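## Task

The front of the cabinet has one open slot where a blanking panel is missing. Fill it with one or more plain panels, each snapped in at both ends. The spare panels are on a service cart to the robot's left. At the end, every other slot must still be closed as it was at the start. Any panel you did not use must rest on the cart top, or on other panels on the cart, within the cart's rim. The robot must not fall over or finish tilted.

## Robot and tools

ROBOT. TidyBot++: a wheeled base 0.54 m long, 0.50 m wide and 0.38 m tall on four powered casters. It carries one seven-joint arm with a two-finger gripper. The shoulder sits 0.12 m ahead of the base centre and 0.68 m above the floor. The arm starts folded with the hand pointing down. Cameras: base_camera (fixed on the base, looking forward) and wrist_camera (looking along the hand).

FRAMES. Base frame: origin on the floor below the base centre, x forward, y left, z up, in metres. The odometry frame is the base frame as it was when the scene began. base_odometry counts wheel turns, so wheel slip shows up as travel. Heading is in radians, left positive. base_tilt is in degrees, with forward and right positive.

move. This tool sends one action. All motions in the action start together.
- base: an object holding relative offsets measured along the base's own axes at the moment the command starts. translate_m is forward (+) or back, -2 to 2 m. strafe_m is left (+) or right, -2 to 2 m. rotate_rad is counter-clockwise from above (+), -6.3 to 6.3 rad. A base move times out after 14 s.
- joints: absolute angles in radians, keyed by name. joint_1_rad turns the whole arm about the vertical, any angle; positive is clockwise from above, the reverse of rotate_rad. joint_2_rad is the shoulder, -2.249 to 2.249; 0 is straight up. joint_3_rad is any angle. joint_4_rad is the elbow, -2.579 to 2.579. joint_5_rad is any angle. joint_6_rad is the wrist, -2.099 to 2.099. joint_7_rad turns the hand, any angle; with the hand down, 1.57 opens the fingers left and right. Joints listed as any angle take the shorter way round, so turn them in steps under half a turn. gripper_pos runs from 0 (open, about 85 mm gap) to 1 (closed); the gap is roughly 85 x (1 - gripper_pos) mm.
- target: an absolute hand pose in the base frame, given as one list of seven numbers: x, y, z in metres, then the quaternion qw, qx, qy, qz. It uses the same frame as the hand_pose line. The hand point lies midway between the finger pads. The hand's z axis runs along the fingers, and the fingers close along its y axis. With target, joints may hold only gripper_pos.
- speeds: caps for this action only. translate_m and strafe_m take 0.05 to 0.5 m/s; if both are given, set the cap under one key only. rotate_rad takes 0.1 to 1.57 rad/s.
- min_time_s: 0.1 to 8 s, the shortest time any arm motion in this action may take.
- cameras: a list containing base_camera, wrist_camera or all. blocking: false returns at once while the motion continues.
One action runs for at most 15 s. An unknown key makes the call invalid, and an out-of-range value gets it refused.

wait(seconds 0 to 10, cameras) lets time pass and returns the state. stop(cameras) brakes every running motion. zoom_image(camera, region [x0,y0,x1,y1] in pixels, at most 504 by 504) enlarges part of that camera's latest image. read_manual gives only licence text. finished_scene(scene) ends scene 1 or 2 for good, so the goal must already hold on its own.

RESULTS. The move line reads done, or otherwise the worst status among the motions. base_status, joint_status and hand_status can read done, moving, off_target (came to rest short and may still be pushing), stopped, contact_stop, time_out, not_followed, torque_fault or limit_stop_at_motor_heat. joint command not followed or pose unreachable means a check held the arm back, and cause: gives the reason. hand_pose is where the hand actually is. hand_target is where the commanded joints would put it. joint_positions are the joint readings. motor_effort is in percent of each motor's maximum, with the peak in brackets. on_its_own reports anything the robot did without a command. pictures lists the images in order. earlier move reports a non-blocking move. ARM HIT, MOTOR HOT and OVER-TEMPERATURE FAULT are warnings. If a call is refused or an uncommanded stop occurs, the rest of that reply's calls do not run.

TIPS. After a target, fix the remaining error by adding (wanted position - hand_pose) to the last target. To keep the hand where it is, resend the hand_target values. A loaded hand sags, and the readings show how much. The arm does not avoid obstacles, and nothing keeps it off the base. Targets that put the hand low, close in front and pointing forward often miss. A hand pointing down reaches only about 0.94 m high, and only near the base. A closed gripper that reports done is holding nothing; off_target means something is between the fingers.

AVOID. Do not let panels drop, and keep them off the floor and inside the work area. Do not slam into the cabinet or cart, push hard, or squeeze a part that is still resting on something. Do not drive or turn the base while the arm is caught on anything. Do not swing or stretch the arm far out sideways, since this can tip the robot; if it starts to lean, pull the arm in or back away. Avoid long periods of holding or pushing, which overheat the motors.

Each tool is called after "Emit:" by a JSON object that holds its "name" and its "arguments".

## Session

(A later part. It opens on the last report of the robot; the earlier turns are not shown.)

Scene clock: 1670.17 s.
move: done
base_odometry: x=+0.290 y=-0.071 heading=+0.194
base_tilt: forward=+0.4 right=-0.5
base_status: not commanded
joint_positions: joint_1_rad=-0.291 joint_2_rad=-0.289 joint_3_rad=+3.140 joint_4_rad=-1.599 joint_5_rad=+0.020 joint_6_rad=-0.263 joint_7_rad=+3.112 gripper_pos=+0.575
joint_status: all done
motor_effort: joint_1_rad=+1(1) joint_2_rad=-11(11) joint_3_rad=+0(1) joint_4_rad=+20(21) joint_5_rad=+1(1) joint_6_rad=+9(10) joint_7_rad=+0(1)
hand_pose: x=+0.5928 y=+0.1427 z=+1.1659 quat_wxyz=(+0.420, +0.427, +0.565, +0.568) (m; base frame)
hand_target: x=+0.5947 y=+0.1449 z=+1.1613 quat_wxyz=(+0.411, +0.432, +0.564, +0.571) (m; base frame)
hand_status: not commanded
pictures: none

Emit:
{"name": "move", "arguments": {"base": {"translate_m": 0.006}, "speeds": {"translate_m": 0.05}, "cameras": ["wrist_camera"]}}

Emit:
{"name": "zoom_image", "arguments": {"camera": "wrist_camera", "region": [260, 10, 350, 100]}}

Emit:
{"name": "move", "arguments": {"base": {"translate_m": 0.004}, "speeds": {"translate_m": 0.05}, "cameras": ["wrist_camera"]}}

Emit:
{"name": "zoom_image", "arguments": {"camera": "wrist_camera", "region": [260, 10, 350, 100]}}

Scene clock: 1675.27 s.
move: done
base_odometry: x=+0.296 y=-0.070 heading=+0.194
base_tilt: forward=+0.3 right=-0.5
base_status: done
joint_positions: joint_1_rad=-0.291 joint_2_rad=-0.287 joint_3_rad=+3.140 joint_4_rad=-1.599 joint_5_rad=+0.020 joint_6_rad=-0.263 joint_7_rad=+3.112 gripper_pos=+0.575
joint_status: not commanded
motor_effort: joint_1_rad=+1(1) joint_2_rad=-10(14) joint_3_rad=+0(1) joint_4_rad=+19(21) joint_5_rad=+1(2) joint_6_rad=+8(11) joint_7_rad=+0(1)
hand_pose: x=+0.5941 y=+0.1431 z=+1.1645 quat_wxyz=(+0.419, +0.427, +0.565, +0.567) (m; base frame)
hand_target: x=+0.5947 y=+0.1449 z=+1.1613 quat_wxyz=(+0.411, +0.432, +0.564, +0.571) (m; base frame)
hand_status: not commanded
pictures: wrist_camera
camera_calibration:
wrist_camera: T_world_to_cam=[[0.00765622, 0.000601119, 0.999971, -1.17061], [0.27053, -0.96271, -0.00149258, 0.0343179], [0.962681, 0.270533, -0.00753334, -0.464855], [0, 0, 0, 1]] pos_world=[0.447186, 0.159501, 1.16713]

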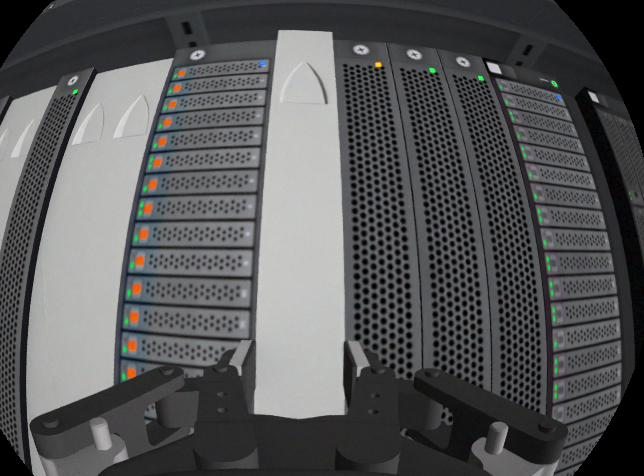

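Scaled by 5.600.

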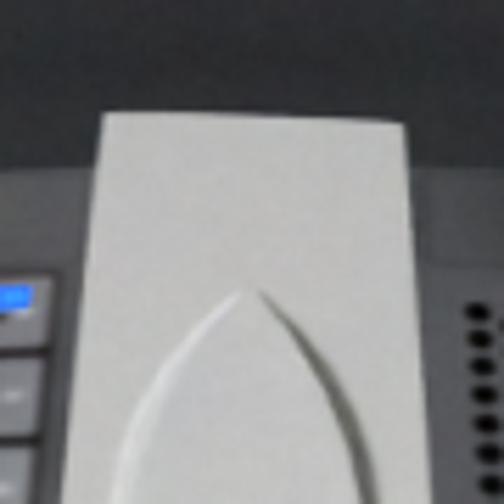

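Scene clock: 1675.87 s.
move: done
base_odometry: x=+0.300 y=-0.069 heading=+0.194
base_tilt: forward=+0.4 right=-0.5
base_status: done
joint_positions: joint_1_rad=-0.291 joint_2_rad=-0.287 joint_3_rad=+3.140 joint_4_rad=-1.599 joint_5_rad=+0.020 joint_6_rad=-0.263 joint_7_rad=+3.112 gripper_pos=+0.575
joint_status: not commanded
motor_effort: joint_1_rad=+1(2) joint_2_rad=-9(13) joint_3_rad=+0(1) joint_4_rad=+19(20) joint_5_rad=+1(2) joint_6_rad=+9(9) joint_7_rad=+0(1)
hand_pose: x=+0.5941 y=+0.1431 z=+1.1646 quat_wxyz=(+0.419, +0.427, +0.565, +0.567) (m; base frame)
hand_target: x=+0.5947 y=+0.1449 z=+1.1613 quat_wxyz=(+0.411, +0.432, +0.564, +0.571) (m; base frame)
hand_status: not commanded
pictures: wrist_camera
camera_calibration:
wrist_camera: T_world_to_cam=[[0.0075599, 0.000574262, 0.999971, -1.17067], [0.27053, -0.96271, -0.00149237, 0.0342215], [0.962682, 0.270533, -0.00743335, -0.464945], [0, 0, 0, 1]] pos_world=[0.447186, 0.159401, 1.16723]

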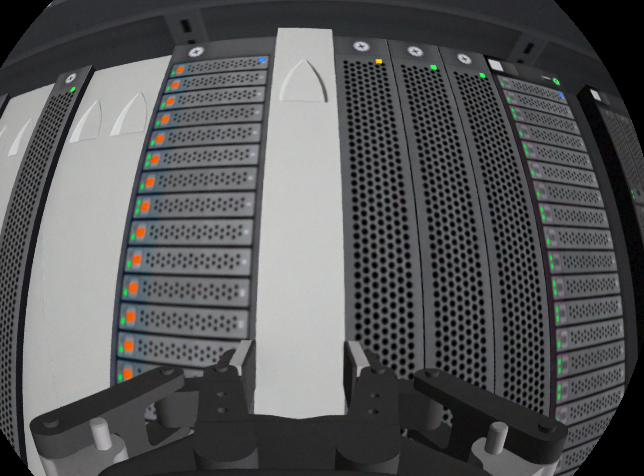

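Scaled by 5.600.

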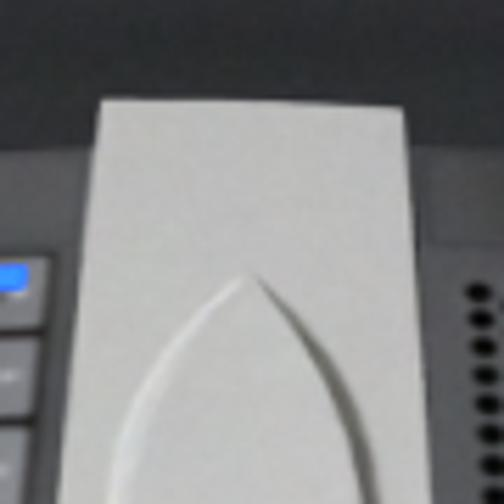

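Emit:
{"name": "move", "arguments": {"joints": {"joint_4_rad": -1.573}, "min_time_s": 1}}

Emit:
{"name": "move", "arguments": {"joints": {"joint_4_rad": -1.601}, "cameras": ["wrist_camera"]}}

Emit:
{"name": "zoom_image", "arguments": {"camera": "wrist_camera", "region": [260, 10, 350, 100]}}

Emit:
{"name": "zoom_image", "arguments": {"camera": "wrist_camera", "region": [90, 240, 250, 400]}}

Emit:
{"name": "zoom_image", "arguments": {"camera": "wrist_camera", "region": [330, 240, 470, 380]}}

Scene clock: 1689.20 s.
move: done
base_odometry: x=+0.300 y=-0.069 heading=+0.194
base_tilt: forward=+0.4 right=-0.5
base_status: not commanded
joint_positions: joint_1_rad=-0.291 joint_2_rad=-0.287 joint_3_rad=+3.140 joint_4_rad=-1.598 joint_5_rad=+0.020 joint_6_rad=-0.263 joint_7_rad=+3.112 gripper_pos=+0.575
joint_status: all done
motor_effort: joint_1_rad=+1(1) joint_2_rad=-10(11) joint_3_rad=+1(1) joint_4_rad=+20(21) joint_5_rad=+1(2) joint_6_rad=+10(11) joint_7_rad=+0(1)
hand_pose: x=+0.5940 y=+0.1431 z=+1.1650 quat_wxyz=(+0.420, +0.427, +0.565, +0.568) (m; base frame)
hand_target: x=+0.5923 y=+0.1442 z=+1.1795 quat_wxyz=(+0.418, +0.426, +0.556, +0.579) (m; base frame)
hand_status: not commanded
pictures: none

Scene clock: 1689.83 s.
move: done
base_odometry: x=+0.300 y=-0.069 heading=+0.194
base_tilt: forward=+0.3 right=-0.5
base_status: not commanded
joint_positions: joint_1_rad=-0.291 joint_2_rad=-0.287 joint_3_rad=+3.140 joint_4_rad=-1.598 joint_5_rad=+0.020 joint_6_rad=-0.263 joint_7_rad=+3.112 gripper_pos=+0.575
joint_status: all done
motor_effort: joint_1_rad=+2(2) joint_2_rad=-10(11) joint_3_rad=+0(1) joint_4_rad=+20(21) joint_5_rad=+1(2) joint_6_rad=+10(10) joint_7_rad=-1(1)
hand_pose: x=+0.5940 y=+0.1431 z=+1.1649 quat_wxyz=(+0.419, +0.427, +0.565, +0.568) (m; base frame)
hand_target: x=+0.5946 y=+0.1449 z=+1.1623 quat_wxyz=(+0.412, +0.432, +0.564, +0.571) (m; base frame)
hand_status: not commanded
pictures: wrist_camera
camera_calibration:
wrist_camera: T_world_to_cam=[[0.00698199, 0.000413121, 0.999976, -1.17069], [0.270531, -0.96271, -0.00149116, 0.0342472], [0.962686, 0.270535, -0.0068334, -0.465548], [0, 0, 0, 1]] pos_world=[0.447085, 0.159401, 1.16753]

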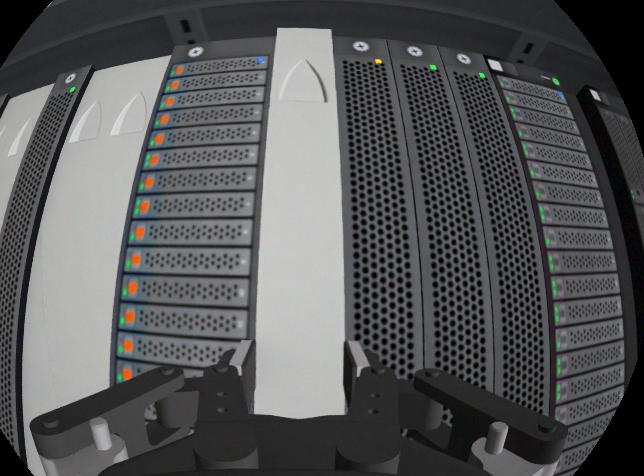

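Scaled by 5.600.

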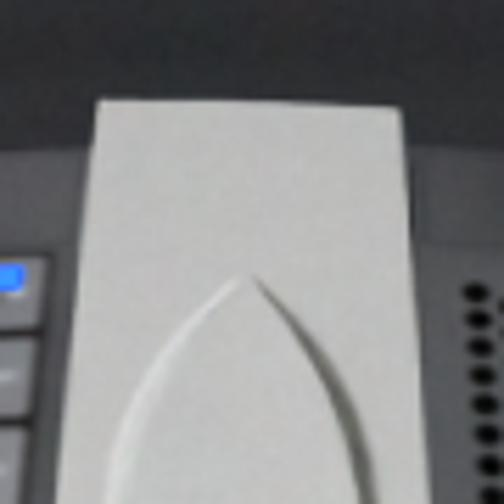

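Scaled by 3.150.

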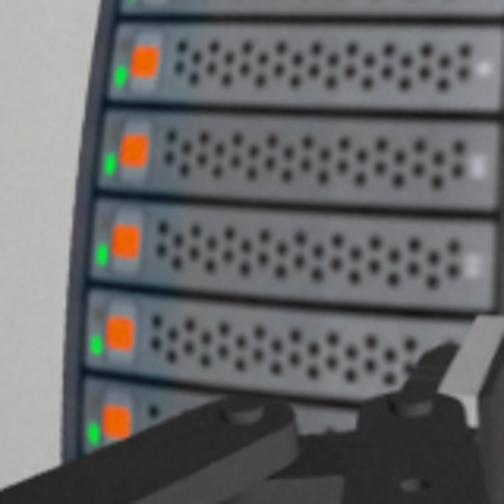

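Scaled by 3.600.

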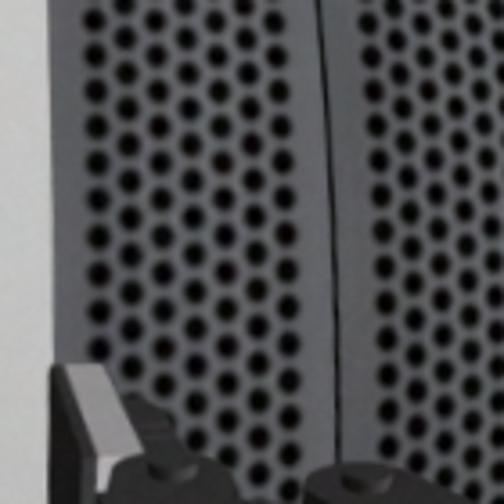

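Emit:
{"name": "move", "arguments": {"base": {"translate_m": 0.005}, "speeds": {"translate_m": 0.05}, "cameras": ["wrist_camera"]}}

Emit:
{"name": "zoom_image", "arguments": {"camera": "wrist_camera", "region": [260, 10, 350, 100]}}

Emit:
{"name": "zoom_image", "arguments": {"camera": "wrist_camera", "region": [220, 240, 380, 400]}}

Scene clock: 1696.67 s.
move: done
base_odometry: x=+0.305 y=-0.068 heading=+0.194
base_tilt: forward=+0.4 right=-0.5
base_status: done
joint_positions: joint_1_rad=-0.291 joint_2_rad=-0.286 joint_3_rad=+3.140 joint_4_rad=-1.598 joint_5_rad=+0.020 joint_6_rad=-0.263 joint_7_rad=+3.112 gripper_pos=+0.575
joint_status: not commanded
motor_effort: joint_1_rad=+1(2) joint_2_rad=-10(13) joint_3_rad=+1(2) joint_4_rad=+20(22) joint_5_rad=+1(2) joint_6_rad=+10(12) joint_7_rad=+0(1)
hand_pose: x=+0.5942 y=+0.1431 z=+1.1647 quat_wxyz=(+0.419, +0.427, +0.565, +0.568) (m; base frame)
hand_target: x=+0.5946 y=+0.1449 z=+1.1623 quat_wxyz=(+0.412, +0.432, +0.564, +0.571) (m; base frame)
hand_status: not commanded
pictures: wrist_camera
camera_calibration:
wrist_camera: T_world_to_cam=[[0.00736727, 0.000520549, 0.999973, -1.17067], [0.27053, -0.96271, -0.00149197, 0.0342903], [0.962683, 0.270534, -0.00723337, -0.465301], [0, 0, 0, 1]] pos_world=[0.447286, 0.159501, 1.16733]

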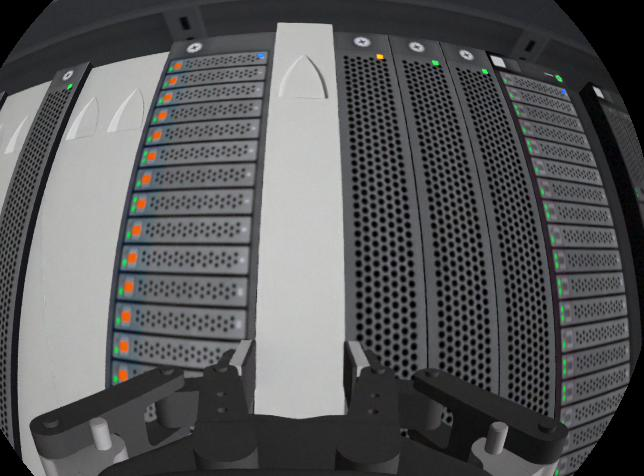

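Scaled by 5.600.

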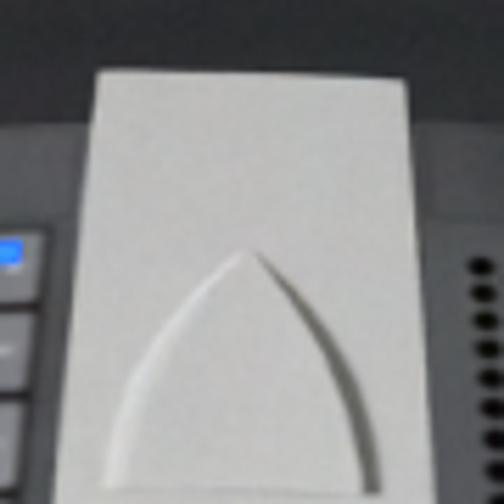

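Scaled by 3.150.

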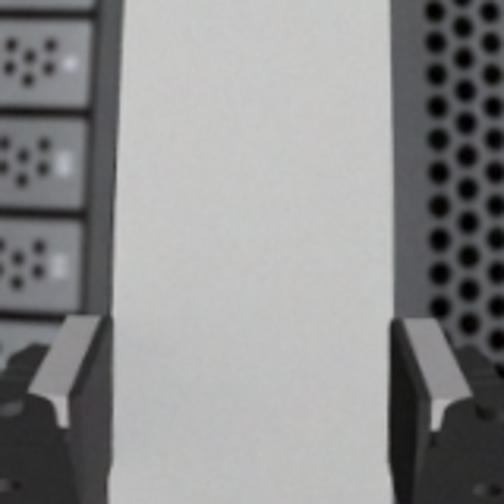

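Emit:
{"name": "move", "arguments": {"base": {"translate_m": 0.003}, "speeds": {"translate_m": 0.05}, "cameras": ["wrist_camera"]}}

Emit:
{"name": "zoom_image", "arguments": {"camera": "wrist_camera", "region": [260, 10, 350, 100]}}

Scene clock: 1700.40 s.
move: done
base_odometry: x=+0.308 y=-0.067 heading=+0.194
base_tilt: forward=+0.4 right=-0.5
base_status: done
joint_positions: joint_1_rad=-0.291 joint_2_rad=-0.291 joint_3_rad=+3.139 joint_4_rad=-1.601 joint_5_rad=+0.019 joint_6_rad=-0.263 joint_7_rad=+3.112 gripper_pos=+0.575
joint_status: not commanded
motor_effort: joint_1_rad=+1(4) joint_2_rad=-9(11) joint_3_rad=+1(4) joint_4_rad=+22(26) joint_5_rad=+2(3) joint_6_rad=+12(17) joint_7_rad=+0(1)
hand_pose: x=+0.5922 y=+0.1429 z=+1.1652 quat_wxyz=(+0.419, +0.427, +0.565, +0.568) (m; base frame)
hand_target: x=+0.5946 y=+0.1449 z=+1.1623 quat_wxyz=(+0.412, +0.432, +0.564, +0.571) (m; base frame)
hand_status: not commanded
pictures: wrist_camera
camera_calibration:
wrist_camera: T_world_to_cam=[[0.00603008, -0.000263848, 0.999982, -1.17025], [0.27114, -0.962538, -0.001889, 0.03461], [0.962521, 0.271147, -0.00573264, -0.465041], [0, 0, 0, 1]] pos_world=[0.445284, 0.159099, 1.16763]

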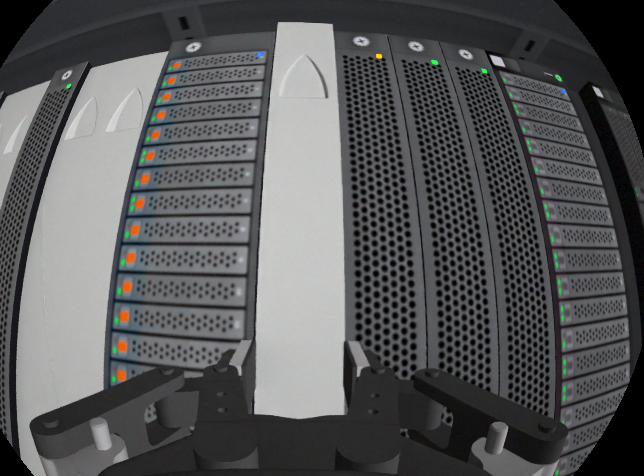

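Scaled by 5.600.

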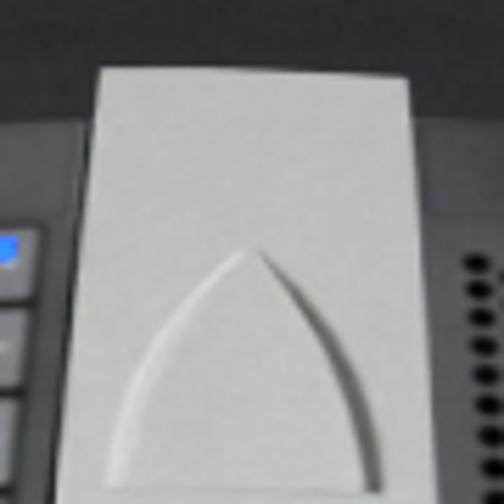

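Emit:
{"name": "move", "arguments": {"base": {"translate_m": -0.002}, "speeds": {"translate_m": 0.05}}}

Emit:
{"name": "move", "arguments": {"joints": {"gripper_pos": 0.5}, "cameras": ["wrist_camera"]}}

Emit:
{"name": "zoom_image", "arguments": {"camera": "wrist_camera", "region": [220, 240, 380, 400]}}

Emit:
{"name": "zoom_image", "arguments": {"camera": "wrist_camera", "region": [250, 10, 360, 120]}}

Scene clock: 1705.90 s.
move: done
base_odometry: x=+0.306 y=-0.068 heading=+0.194
base_tilt: forward=+0.3 right=-0.5
base_status: done
joint_positions: joint_1_rad=-0.291 joint_2_rad=-0.290 joint_3_rad=+3.139 joint_4_rad=-1.601 joint_5_rad=+0.019 joint_6_rad=-0.263 joint_7_rad=+3.112 gripper_pos=+0.575
joint_status: not commanded
motor_effort: joint_1_rad=+1(2) joint_2_rad=-11(13) joint_3_rad=+0(1) joint_4_rad=+21(21) joint_5_rad=+1(2) joint_6_rad=+10(10) joint_7_rad=+0(1)
hand_pose: x=+0.5925 y=+0.1430 z=+1.1649 quat_wxyz=(+0.419, +0.427, +0.565, +0.568) (m; base frame)
hand_target: x=+0.5946 y=+0.1449 z=+1.1623 quat_wxyz=(+0.412, +0.432, +0.564, +0.571) (m; base frame)
hand_status: not commanded
pictures: none

Scene clock: 1706.60 s.
move: done
base_odometry: x=+0.306 y=-0.068 heading=+0.194
base_tilt: forward=+0.4 right=-0.5
base_status: not commanded
joint_positions: joint_1_rad=-0.291 joint_2_rad=-0.290 joint_3_rad=+3.139 joint_4_rad=-1.601 joint_5_rad=+0.019 joint_6_rad=-0.263 joint_7_rad=+3.112 gripper_pos=+0.500
joint_status: all done
motor_effort: joint_1_rad=+0(1) joint_2_rad=-10(11) joint_3_rad=+0(1) joint_4_rad=+20(21) joint_5_rad=+2(2) joint_6_rad=+9(11) joint_7_rad=+0(1)
hand_pose: x=+0.5925 y=+0.1430 z=+1.1649 quat_wxyz=(+0.419, +0.427, +0.565, +0.568) (m; base frame)
hand_target: x=+0.5946 y=+0.1449 z=+1.1623 quat_wxyz=(+0.412, +0.432, +0.564, +0.571) (m; base frame)
hand_status: not commanded
pictures: wrist_camera
camera_calibration:
wrist_camera: T_world_to_cam=[[0.0066773, 0.0000208862, 0.999978, -1.17028], [0.271139, -0.962538, -0.00179041, 0.0345099], [0.962517, 0.271145, -0.00643282, -0.46454], [0, 0, 0, 1]] pos_world=[0.445585, 0.159199, 1.16733]

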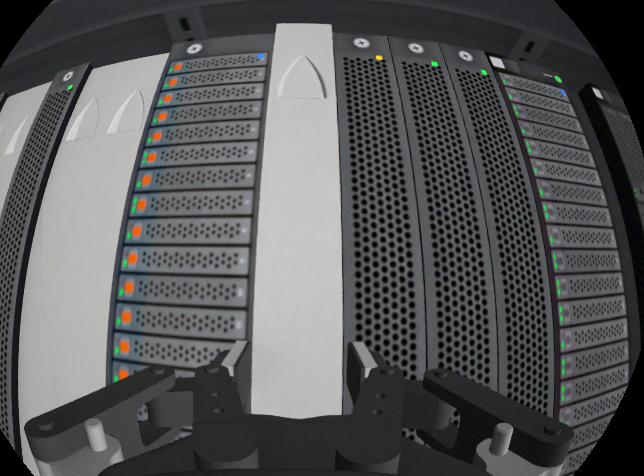

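Scaled by 3.150.

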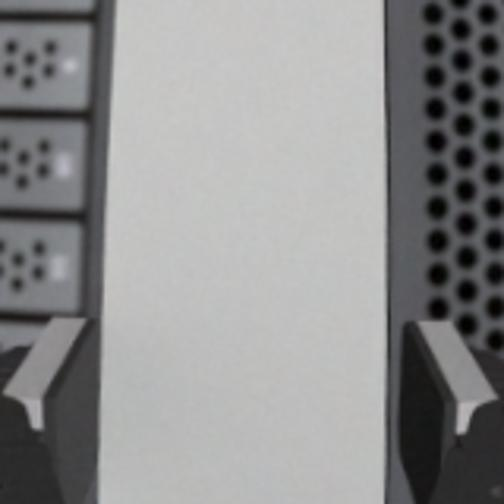

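Scaled by 4.582.

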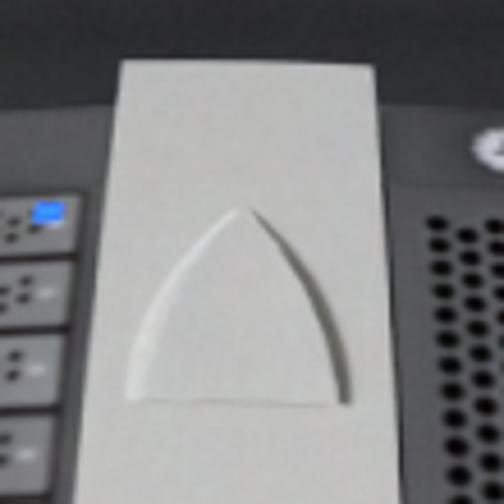

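Emit:
{"name": "move", "arguments": {"joints": {"gripper_pos": 0.44}, "cameras": ["wrist_camera"]}}

Emit:
{"name": "zoom_image", "arguments": {"camera": "wrist_camera", "region": [220, 240, 380, 400]}}

Emit:
{"name": "zoom_image", "arguments": {"camera": "wrist_camera", "region": [250, 10, 360, 120]}}

Scene clock: 1710.47 s.
move: done
base_odometry: x=+0.306 y=-0.068 heading=+0.194
base_tilt: forward=+0.4 right=-0.5
base_status: not commanded
joint_positions: joint_1_rad=-0.291 joint_2_rad=-0.290 joint_3_rad=+3.139 joint_4_rad=-1.601 joint_5_rad=+0.019 joint_6_rad=-0.263 joint_7_rad=+3.112 gripper_pos=+0.440
joint_status: all done
motor_effort: joint_1_rad=+1(1) joint_2_rad=-10(11) joint_3_rad=+0(1) joint_4_rad=+20(20) joint_5_rad=+1(1) joint_6_rad=+9(10) joint_7_rad=-1(1)
hand_pose: x=+0.5925 y=+0.1430 z=+1.1649 quat_wxyz=(+0.419, +0.427, +0.565, +0.568) (m; base frame)
hand_target: x=+0.5946 y=+0.1449 z=+1.1623 quat_wxyz=(+0.412, +0.432, +0.564, +0.571) (m; base frame)
hand_status: not commanded
pictures: wrist_camera
camera_calibration:
wrist_camera: T_world_to_cam=[[0.0066773, 0.0000208862, 0.999978, -1.17028], [0.271139, -0.962538, -0.00179041, 0.0345099], [0.962517, 0.271145, -0.00643282, -0.46454], [0, 0, 0, 1]] pos_world=[0.445585, 0.159199, 1.16733]

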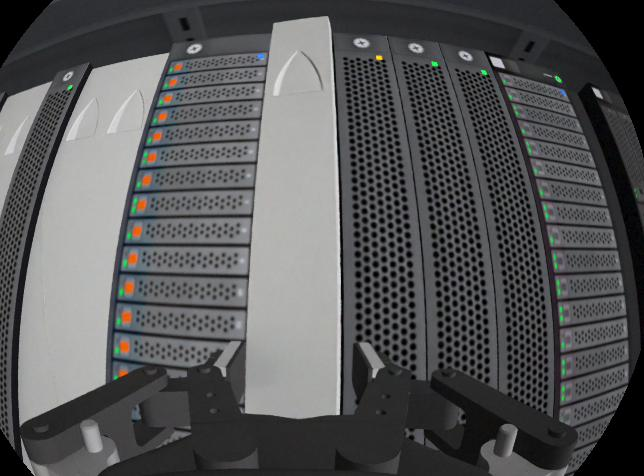

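Scaled by 3.150.

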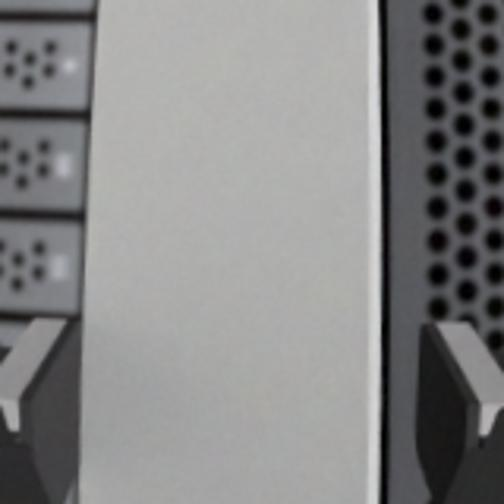

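Scaled by 4.582.

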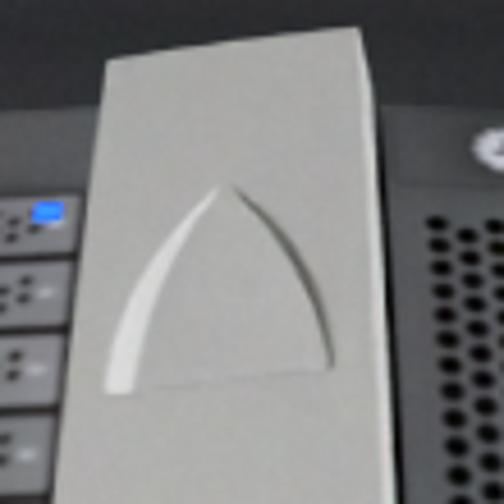

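Emit:
{"name": "move", "arguments": {"joints": {"gripper_pos": 0.75}, "cameras": ["wrist_camera"]}}

Emit:
{"name": "zoom_image", "arguments": {"camera": "wrist_camera", "region": [220, 240, 380, 400]}}

Emit:
{"name": "zoom_image", "arguments": {"camera": "wrist_camera", "region": [250, 10, 360, 120]}}

Scene clock: 1715.57 s.
move: off_target
base_odometry: x=+0.306 y=-0.068 heading=+0.194
base_tilt: forward=+0.3 right=-0.5
base_status: not commanded
joint_positions: joint_1_rad=-0.291 joint_2_rad=-0.290 joint_3_rad=+3.139 joint_4_rad=-1.601 joint_5_rad=+0.019 joint_6_rad=-0.263 joint_7_rad=+3.112 gripper_pos=+0.579
joint_status: gripper_pos off_target (ended at +0.579, target +0.750)
motor_effort: joint_1_rad=+0(1) joint_2_rad=-10(11) joint_3_rad=+0(1) joint_4_rad=+20(20) joint_5_rad=+1(1) joint_6_rad=+10(10) joint_7_rad=-1(1)
hand_pose: x=+0.5925 y=+0.1430 z=+1.1649 quat_wxyz=(+0.419, +0.427, +0.565, +0.568) (m; base frame)
hand_target: x=+0.5946 y=+0.1449 z=+1.1623 quat_wxyz=(+0.412, +0.432, +0.564, +0.571) (m; base frame)
hand_status: not commanded
pictures: wrist_camera
camera_calibration:
wrist_camera: T_world_to_cam=[[0.0066773, 0.0000208862, 0.999978, -1.17028], [0.271139, -0.962538, -0.00179041, 0.0345099], [0.962517, 0.271145, -0.00643282, -0.46454], [0, 0, 0, 1]] pos_world=[0.445585, 0.159199, 1.16733]

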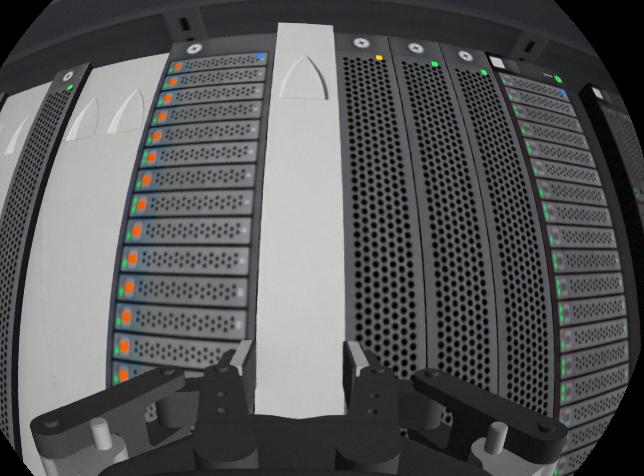

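Scaled by 3.150.

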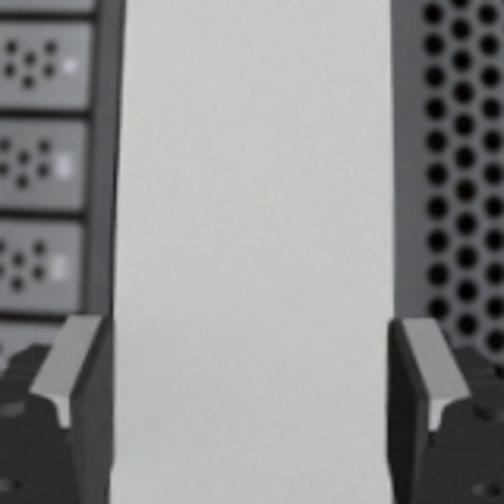

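Scaled by 4.582.

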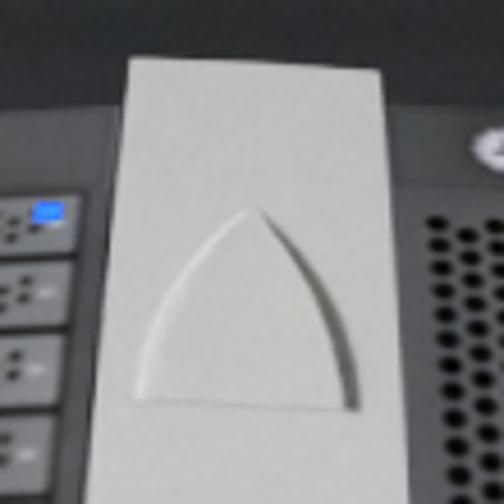

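Emit:
{"name": "move", "arguments": {"joints": {"gripper_pos": 0.53}}}

Emit:
{"name": "move", "arguments": {"base": {"translate_m": -0.004}, "speeds": {"translate_m": 0.05}, "cameras": ["wrist_camera"]}}

Emit:
{"name": "zoom_image", "arguments": {"camera": "wrist_camera", "region": [220, 240, 380, 400]}}

Emit:
{"name": "zoom_image", "arguments": {"camera": "wrist_camera", "region": [250, 10, 360, 120]}}

Scene clock: 1770.17 s.
move: done
base_odometry: x=+0.306 y=-0.068 heading=+0.194
base_tilt: forward=+0.3 right=-0.5
base_status: not commanded
joint_positions: joint_1_rad=-0.291 joint_2_rad=-0.290 joint_3_rad=+3.139 joint_4_rad=-1.601 joint_5_rad=+0.019 joint_6_rad=-0.263 joint_7_rad=+3.112 gripper_pos=+0.530
joint_status: all done
motor_effort: joint_1_rad=+1(1) joint_2_rad=-10(11) joint_3_rad=+0(0) joint_4_rad=+20(20) joint_5_rad=+1(1) joint_6_rad=+10(11) joint_7_rad=+0(1)
hand_pose: x=+0.5925 y=+0.1430 z=+1.1649 quat_wxyz=(+0.419, +0.427, +0.565, +0.568) (m; base frame)
hand_target: x=+0.5946 y=+0.1449 z=+1.1623 quat_wxyz=(+0.412, +0.432, +0.564, +0.571) (m; base frame)
hand_status: not commanded
pictures: none

Scene clock: 1770.77 s.
move: done
base_odometry: x=+0.302 y=-0.069 heading=+0.194
base_tilt: forward=+0.3 right=-0.5
base_status: done
joint_positions: joint_1_rad=-0.291 joint_2_rad=-0.289 joint_3_rad=+3.139 joint_4_rad=-1.601 joint_5_rad=+0.019 joint_6_rad=-0.263 joint_7_rad=+3.112 gripper_pos=+0.530
joint_status: not commanded
motor_effort: joint_1_rad=+1(2) joint_2_rad=-10(13) joint_3_rad=+0(1) joint_4_rad=+20(20) joint_5_rad=+1(1) joint_6_rad=+9(10) joint_7_rad=-1(1)
hand_pose: x=+0.5930 y=+0.1431 z=+1.1644 quat_wxyz=(+0.419, +0.427, +0.565, +0.568) (m; base frame)
hand_target: x=+0.5946 y=+0.1449 z=+1.1623 quat_wxyz=(+0.412, +0.432, +0.564, +0.571) (m; base frame)
hand_status: not commanded
pictures: wrist_camera
camera_calibration:
wrist_camera: T_world_to_cam=[[0.00754404, 0.000263154, 0.999972, -1.1704], [0.271138, -0.962539, -0.00179223, 0.0345692], [0.962511, 0.271144, -0.00733278, -0.464025], [0, 0, 0, 1]] pos_world=[0.446085, 0.1594, 1.16703]

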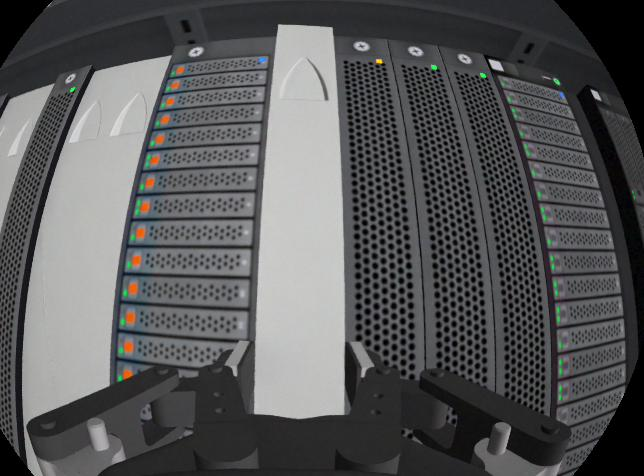

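Scaled by 3.150.

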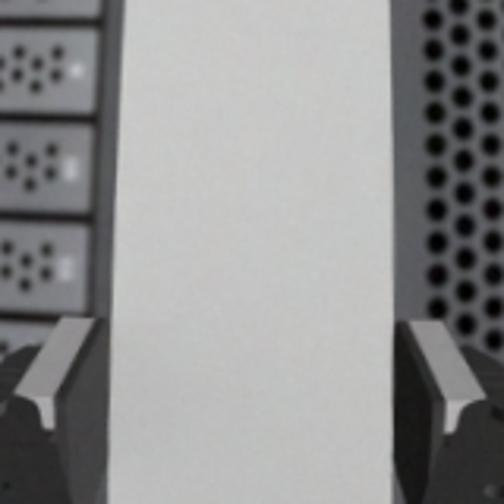

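Scaled by 4.582.

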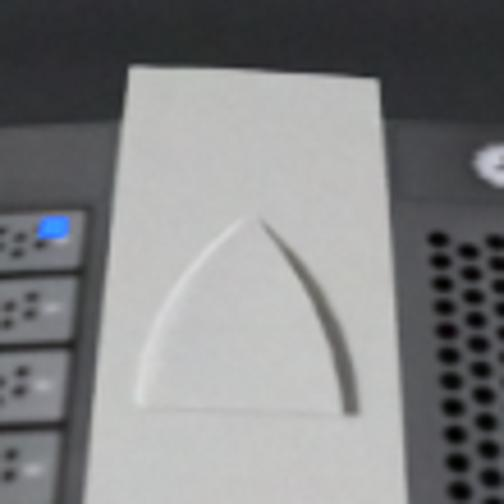

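Emit:
{"name": "move", "arguments": {"joints": {"gripper_pos": 0.75}, "cameras": ["wrist_camera"]}}

Emit:
{"name": "zoom_image", "arguments": {"camera": "wrist_camera", "region": [220, 240, 380, 400]}}

Emit:
{"name": "zoom_image", "arguments": {"camera": "wrist_camera", "region": [250, 10, 360, 120]}}

Scene clock: 1777.77 s.
move: off_target
base_odometry: x=+0.302 y=-0.069 heading=+0.194
base_tilt: forward=+0.4 right=-0.5
base_status: not commanded
joint_positions: joint_1_rad=-0.291 joint_2_rad=-0.289 joint_3_rad=+3.139 joint_4_rad=-1.601 joint_5_rad=+0.019 joint_6_rad=-0.263 joint_7_rad=+3.112 gripper_pos=+0.579
joint_status: gripper_pos off_target (ended at +0.579, target +0.750)
motor_effort: joint_1_rad=+0(1) joint_2_rad=-10(11) joint_3_rad=+0(1) joint_4_rad=+20(20) joint_5_rad=+1(2) joint_6_rad=+10(10) joint_7_rad=-1(1)
hand_pose: x=+0.5930 y=+0.1431 z=+1.1644 quat_wxyz=(+0.419, +0.427, +0.565, +0.568) (m; base frame)
hand_target: x=+0.5946 y=+0.1449 z=+1.1623 quat_wxyz=(+0.412, +0.432, +0.564, +0.571) (m; base frame)
hand_status: not commanded
pictures: wrist_camera
camera_calibration:
wrist_camera: T_world_to_cam=[[0.00754404, 0.000263154, 0.999972, -1.1704], [0.271138, -0.962539, -0.00179223, 0.0345692], [0.962511, 0.271144, -0.00733278, -0.464025], [0, 0, 0, 1]] pos_world=[0.446085, 0.1594, 1.16703]

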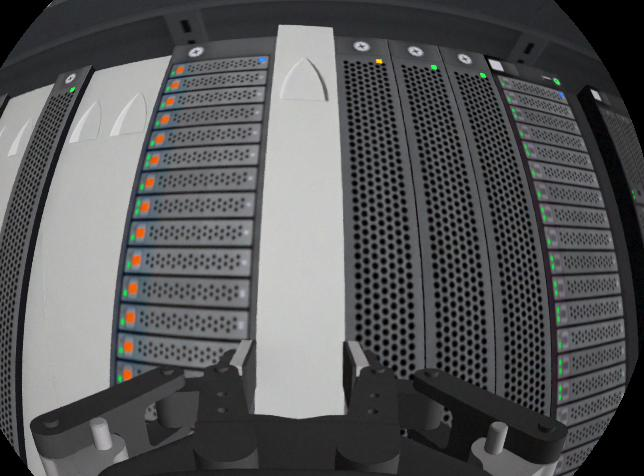

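Scaled by 3.150.

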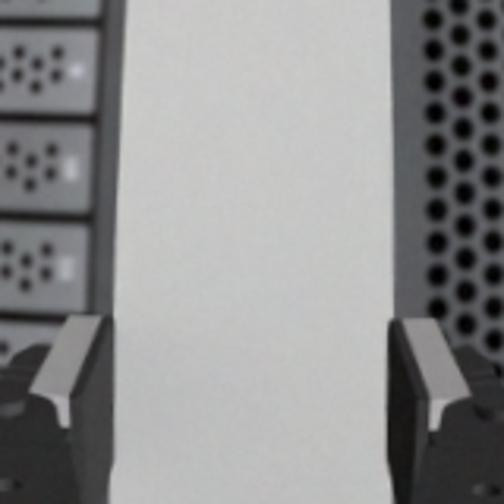

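Scaled by 4.582.

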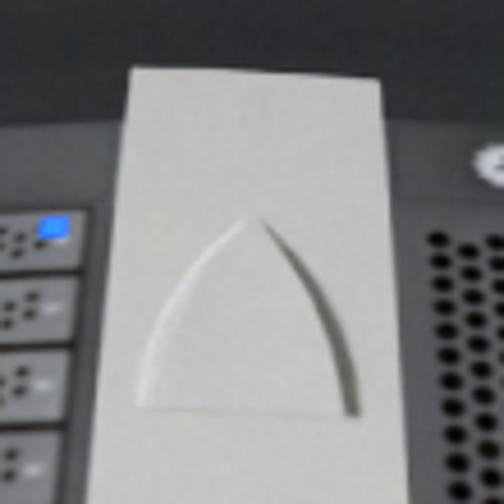

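Emit:
{"name": "move", "arguments": {"base": {"translate_m": 0.0045}, "speeds": {"translate_m": 0.05}}}

Emit:
{"name": "move", "arguments": {"joints": {"gripper_pos": 0.44}}}

Emit:
{"name": "move", "arguments": {"joints": {"gripper_pos": 0.4}, "cameras": ["wrist_camera"]}}

Emit:
{"name": "zoom_image", "arguments": {"camera": "wrist_camera", "region": [200, 240, 400, 420]}}

Emit:
{"name": "zoom_image", "arguments": {"camera": "wrist_camera", "region": [250, 0, 360, 110]}}

Scene clock: 1799.07 s.
move: done
base_odometry: x=+0.306 y=-0.068 heading=+0.194
base_tilt: forward=+0.4 right=-0.5
base_status: done
joint_positions: joint_1_rad=-0.291 joint_2_rad=-0.291 joint_3_rad=+3.139 joint_4_rad=-1.601 joint_5_rad=+0.019 joint_6_rad=-0.263 joint_7_rad=+3.112 gripper_pos=+0.579
joint_status: not commanded
motor_effort: joint_1_rad=+1(2) joint_2_rad=-11(13) joint_3_rad=+0(2) joint_4_rad=+20(22) joint_5_rad=+1(1) joint_6_rad=+10(12) joint_7_rad=+0(1)
hand_pose: x=+0.5923 y=+0.1429 z=+1.1652 quat_wxyz=(+0.419, +0.427, +0.565, +0.568) (m; base frame)
hand_target: x=+0.5946 y=+0.1449 z=+1.1623 quat_wxyz=(+0.412, +0.432, +0.564, +0.571) (m; base frame)
hand_status: not commanded
pictures: none

Scene clock: 1799.77 s.
move: done
base_odometry: x=+0.306 y=-0.068 heading=+0.194
base_tilt: forward=+0.3 right=-0.5
base_status: not commanded
joint_positions: joint_1_rad=-0.291 joint_2_rad=-0.291 joint_3_rad=+3.139 joint_4_rad=-1.601 joint_5_rad=+0.019 joint_6_rad=-0.263 joint_7_rad=+3.112 gripper_pos=+0.440
joint_status: all done
motor_effort: joint_1_rad=+0(1) joint_2_rad=-10(11) joint_3_rad=+0(1) joint_4_rad=+20(21) joint_5_rad=+1(1) joint_6_rad=+9(10) joint_7_rad=+0(1)
hand_pose: x=+0.5923 y=+0.1429 z=+1.1652 quat_wxyz=(+0.419, +0.427, +0.565, +0.568) (m; base frame)
hand_target: x=+0.5946 y=+0.1449 z=+1.1623 quat_wxyz=(+0.412, +0.432, +0.564, +0.571) (m; base frame)
hand_status: not commanded
pictures: none

Scene clock: 1800.20 s.
move: done
base_odometry: x=+0.306 y=-0.068 heading=+0.194
base_tilt: forward=+0.3 right=-0.5
base_status: not commanded
joint_positions: joint_1_rad=-0.291 joint_2_rad=-0.291 joint_3_rad=+3.139 joint_4_rad=-1.601 joint_5_rad=+0.019 joint_6_rad=-0.263 joint_7_rad=+3.112 gripper_pos=+0.400
joint_status: all done
motor_effort: joint_1_rad=+1(1) joint_2_rad=-11(11) joint_3_rad=+1(1) joint_4_rad=+22(22) joint_5_rad=+1(1) joint_6_rad=+11(11) joint_7_rad=+0(1)
hand_pose: x=+0.5923 y=+0.1429 z=+1.1652 quat_wxyz=(+0.419, +0.427, +0.565, +0.568) (m; base frame)
hand_target: x=+0.5946 y=+0.1449 z=+1.1623 quat_wxyz=(+0.412, +0.432, +0.564, +0.571) (m; base frame)
hand_status: not commanded
pictures: wrist_camera
camera_calibration:
wrist_camera: T_world_to_cam=[[0.00612638, -0.00023693, 0.999981, -1.17029], [0.27114, -0.962538, -0.0018892, 0.0346103], [0.96252, 0.271147, -0.00583263, -0.464924], [0, 0, 0, 1]] pos_world=[0.445284, 0.159099, 1.16763]

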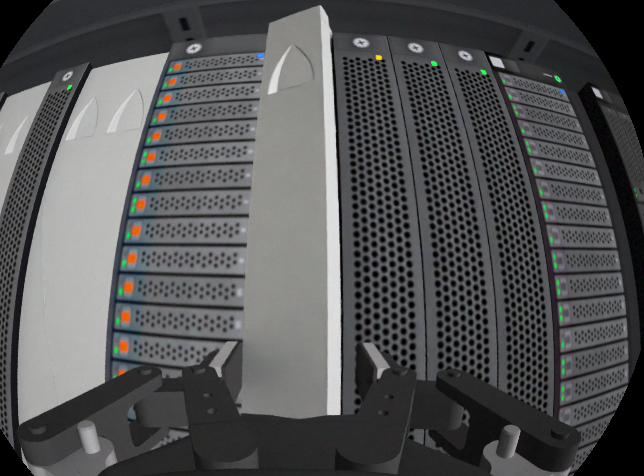

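Scaled by 2.520.

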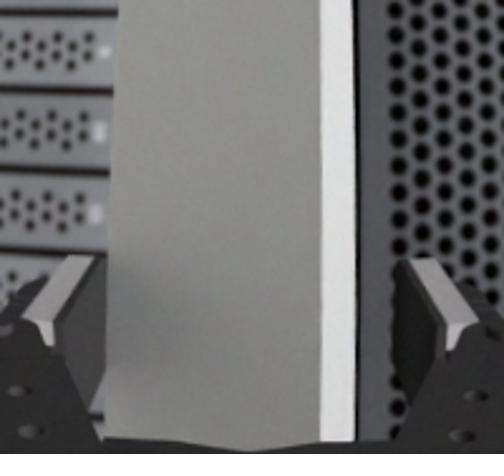

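Scaled by 4.582.

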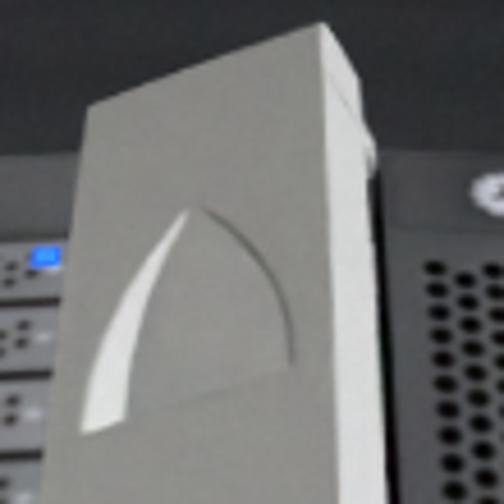

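Emit:
{"name": "move", "arguments": {"joints": {"gripper_pos": 0.75}, "cameras": ["wrist_camera"]}}

Emit:
{"name": "zoom_image", "arguments": {"camera": "wrist_camera", "region": [200, 240, 400, 420]}}

Emit:
{"name": "zoom_image", "arguments": {"camera": "wrist_camera", "region": [250, 0, 360, 110]}}

Scene clock: 1804.47 s.
move: done
base_odometry: x=+0.306 y=-0.068 heading=+0.194
base_tilt: forward=+0.4 right=-0.5
base_status: not commanded
joint_positions: joint_1_rad=-0.291 joint_2_rad=-0.291 joint_3_rad=+3.139 joint_4_rad=-1.601 joint_5_rad=+0.019 joint_6_rad=-0.263 joint_7_rad=+3.112 gripper_pos=+0.750
joint_status: all done
motor_effort: joint_1_rad=+0(2) joint_2_rad=-10(11) joint_3_rad=+0(0) joint_4_rad=+20(21) joint_5_rad=+1(1) joint_6_rad=+10(10) joint_7_rad=+0(1)
hand_pose: x=+0.5923 y=+0.1429 z=+1.1652 quat_wxyz=(+0.419, +0.427, +0.565, +0.568) (m; base frame)
hand_target: x=+0.5946 y=+0.1449 z=+1.1623 quat_wxyz=(+0.412, +0.432, +0.564, +0.571) (m; base frame)
hand_status: not commanded
pictures: wrist_camera
camera_calibration:
wrist_camera: T_world_to_cam=[[0.00612638, -0.00023693, 0.999981, -1.17029], [0.27114, -0.962538, -0.0018892, 0.0346103], [0.96252, 0.271147, -0.00583263, -0.464924], [0, 0, 0, 1]] pos_world=[0.445284, 0.159099, 1.16763]

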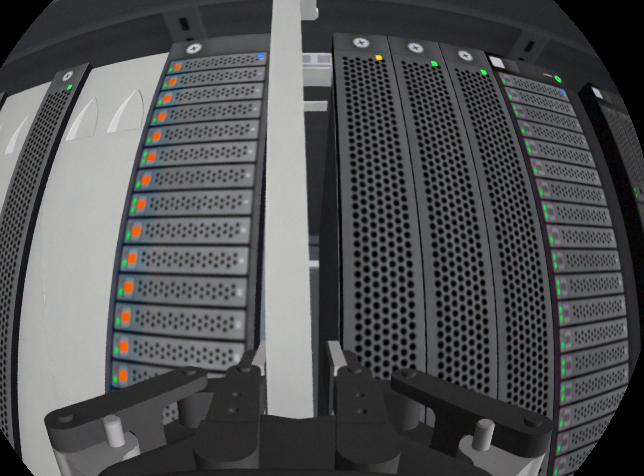

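Scaled by 2.520.

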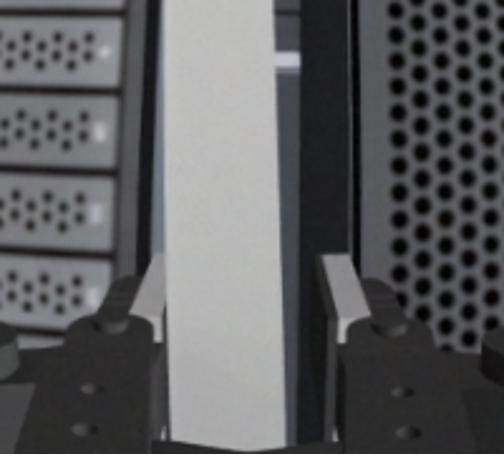

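Scaled by 4.582.

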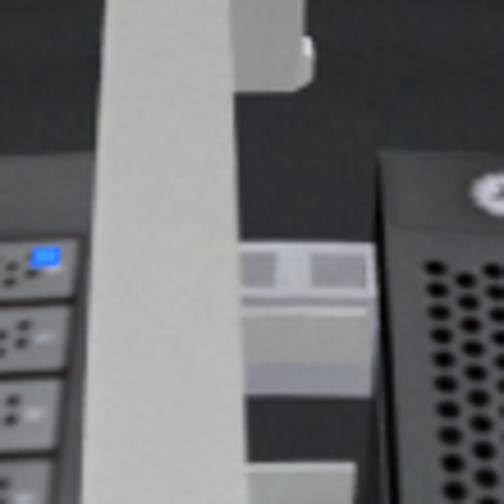

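Emit:
{"name": "move", "arguments": {"joints": {"gripper_pos": 0.95}, "cameras": ["wrist_camera"]}}

Emit:
{"name": "zoom_image", "arguments": {"camera": "wrist_camera", "region": [200, 240, 400, 420]}}

Emit:
{"name": "zoom_image", "arguments": {"camera": "wrist_camera", "region": [230, 0, 370, 120]}}

Scene clock: 1811.40 s.
move: off_target
base_odometry: x=+0.306 y=-0.068 heading=+0.194
base_tilt: forward=+0.3 right=-0.5
base_status: not commanded
joint_positions: joint_1_rad=-0.291 joint_2_rad=-0.291 joint_3_rad=+3.139 joint_4_rad=-1.601 joint_5_rad=+0.019 joint_6_rad=-0.263 joint_7_rad=+3.112 gripper_pos=+0.851
joint_status: gripper_pos off_target (ended at +0.851, target +0.950)
motor_effort: joint_1_rad=+0(1) joint_2_rad=-10(11) joint_3_rad=+0(1) joint_4_rad=+20(21) joint_5_rad=+1(1) joint_6_rad=+9(10) joint_7_rad=-1(1)
hand_pose: x=+0.5923 y=+0.1429 z=+1.1652 quat_wxyz=(+0.419, +0.427, +0.565, +0.568) (m; base frame)
hand_target: x=+0.5946 y=+0.1449 z=+1.1623 quat_wxyz=(+0.412, +0.432, +0.564, +0.571) (m; base frame)
hand_status: not commanded
pictures: wrist_camera
camera_calibration:
wrist_camera: T_world_to_cam=[[0.00612638, -0.00023693, 0.999981, -1.17029], [0.27114, -0.962538, -0.0018892, 0.0346103], [0.96252, 0.271147, -0.00583263, -0.464924], [0, 0, 0, 1]] pos_world=[0.445284, 0.159099, 1.16763]

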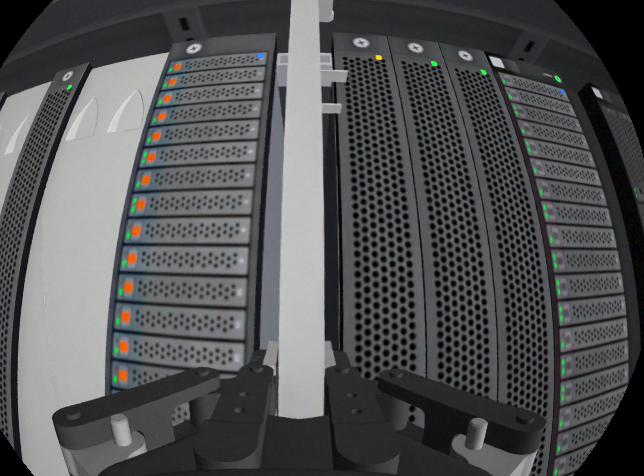

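Scaled by 2.520.

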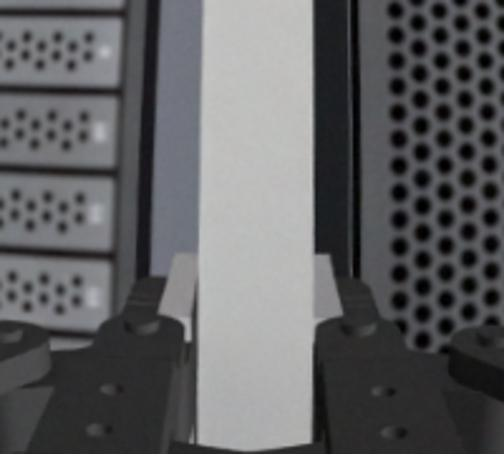

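Scaled by 3.600.

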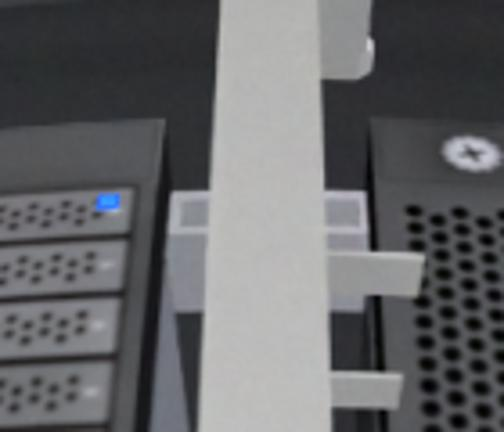

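Emit:
{"name": "zoom_image", "arguments": {"camera": "wrist_camera", "region": [270, 0, 370, 120]}}

Emit:
{"name": "move", "arguments": {"base": {"translate_m": -0.1}, "speeds": {"translate_m": 0.05}, "cameras": ["wrist_camera"]}}

Emit:
{"name": "zoom_image", "arguments": {"camera": "wrist_camera", "region": [210, 20, 370, 160]}}

Scaled by 4.200.

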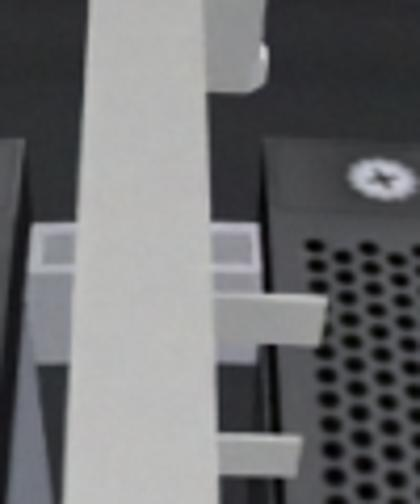

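Scene clock: 1892.97 s.
move: done
base_odometry: x=+0.208 y=-0.087 heading=+0.194
base_tilt: forward=+0.3 right=-0.4
base_status: done
joint_positions: joint_1_rad=-0.291 joint_2_rad=-0.289 joint_3_rad=+3.139 joint_4_rad=-1.601 joint_5_rad=+0.019 joint_6_rad=-0.263 joint_7_rad=+3.112 gripper_pos=+0.851
joint_status: not commanded
motor_effort: joint_1_rad=+0(1) joint_2_rad=-10(13) joint_3_rad=+0(1) joint_4_rad=+20(21) joint_5_rad=+1(2) joint_6_rad=+10(11) joint_7_rad=+0(1)
hand_pose: x=+0.5931 y=+0.1432 z=+1.1642 quat_wxyz=(+0.419, +0.427, +0.566, +0.568) (m; base frame)
hand_target: x=+0.5946 y=+0.1449 z=+1.1623 quat_wxyz=(+0.412, +0.432, +0.564, +0.571) (m; base frame)
hand_status: not commanded
pictures: wrist_camera
camera_calibration:
wrist_camera: T_world_to_cam=[[0.00795617, 0.000274524, 0.999968, -1.17048], [0.271137, -0.962539, -0.00189303, 0.0346599], [0.962508, 0.271143, -0.00773256, -0.463654], [0, 0, 0, 1]] pos_world=[0.446186, 0.1594, 1.16693]

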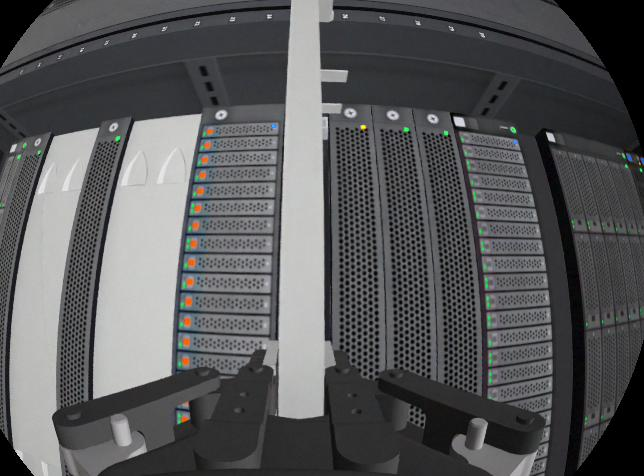

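Scaled by 3.150.

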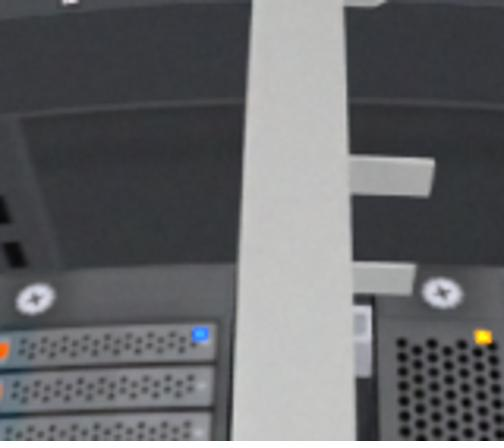

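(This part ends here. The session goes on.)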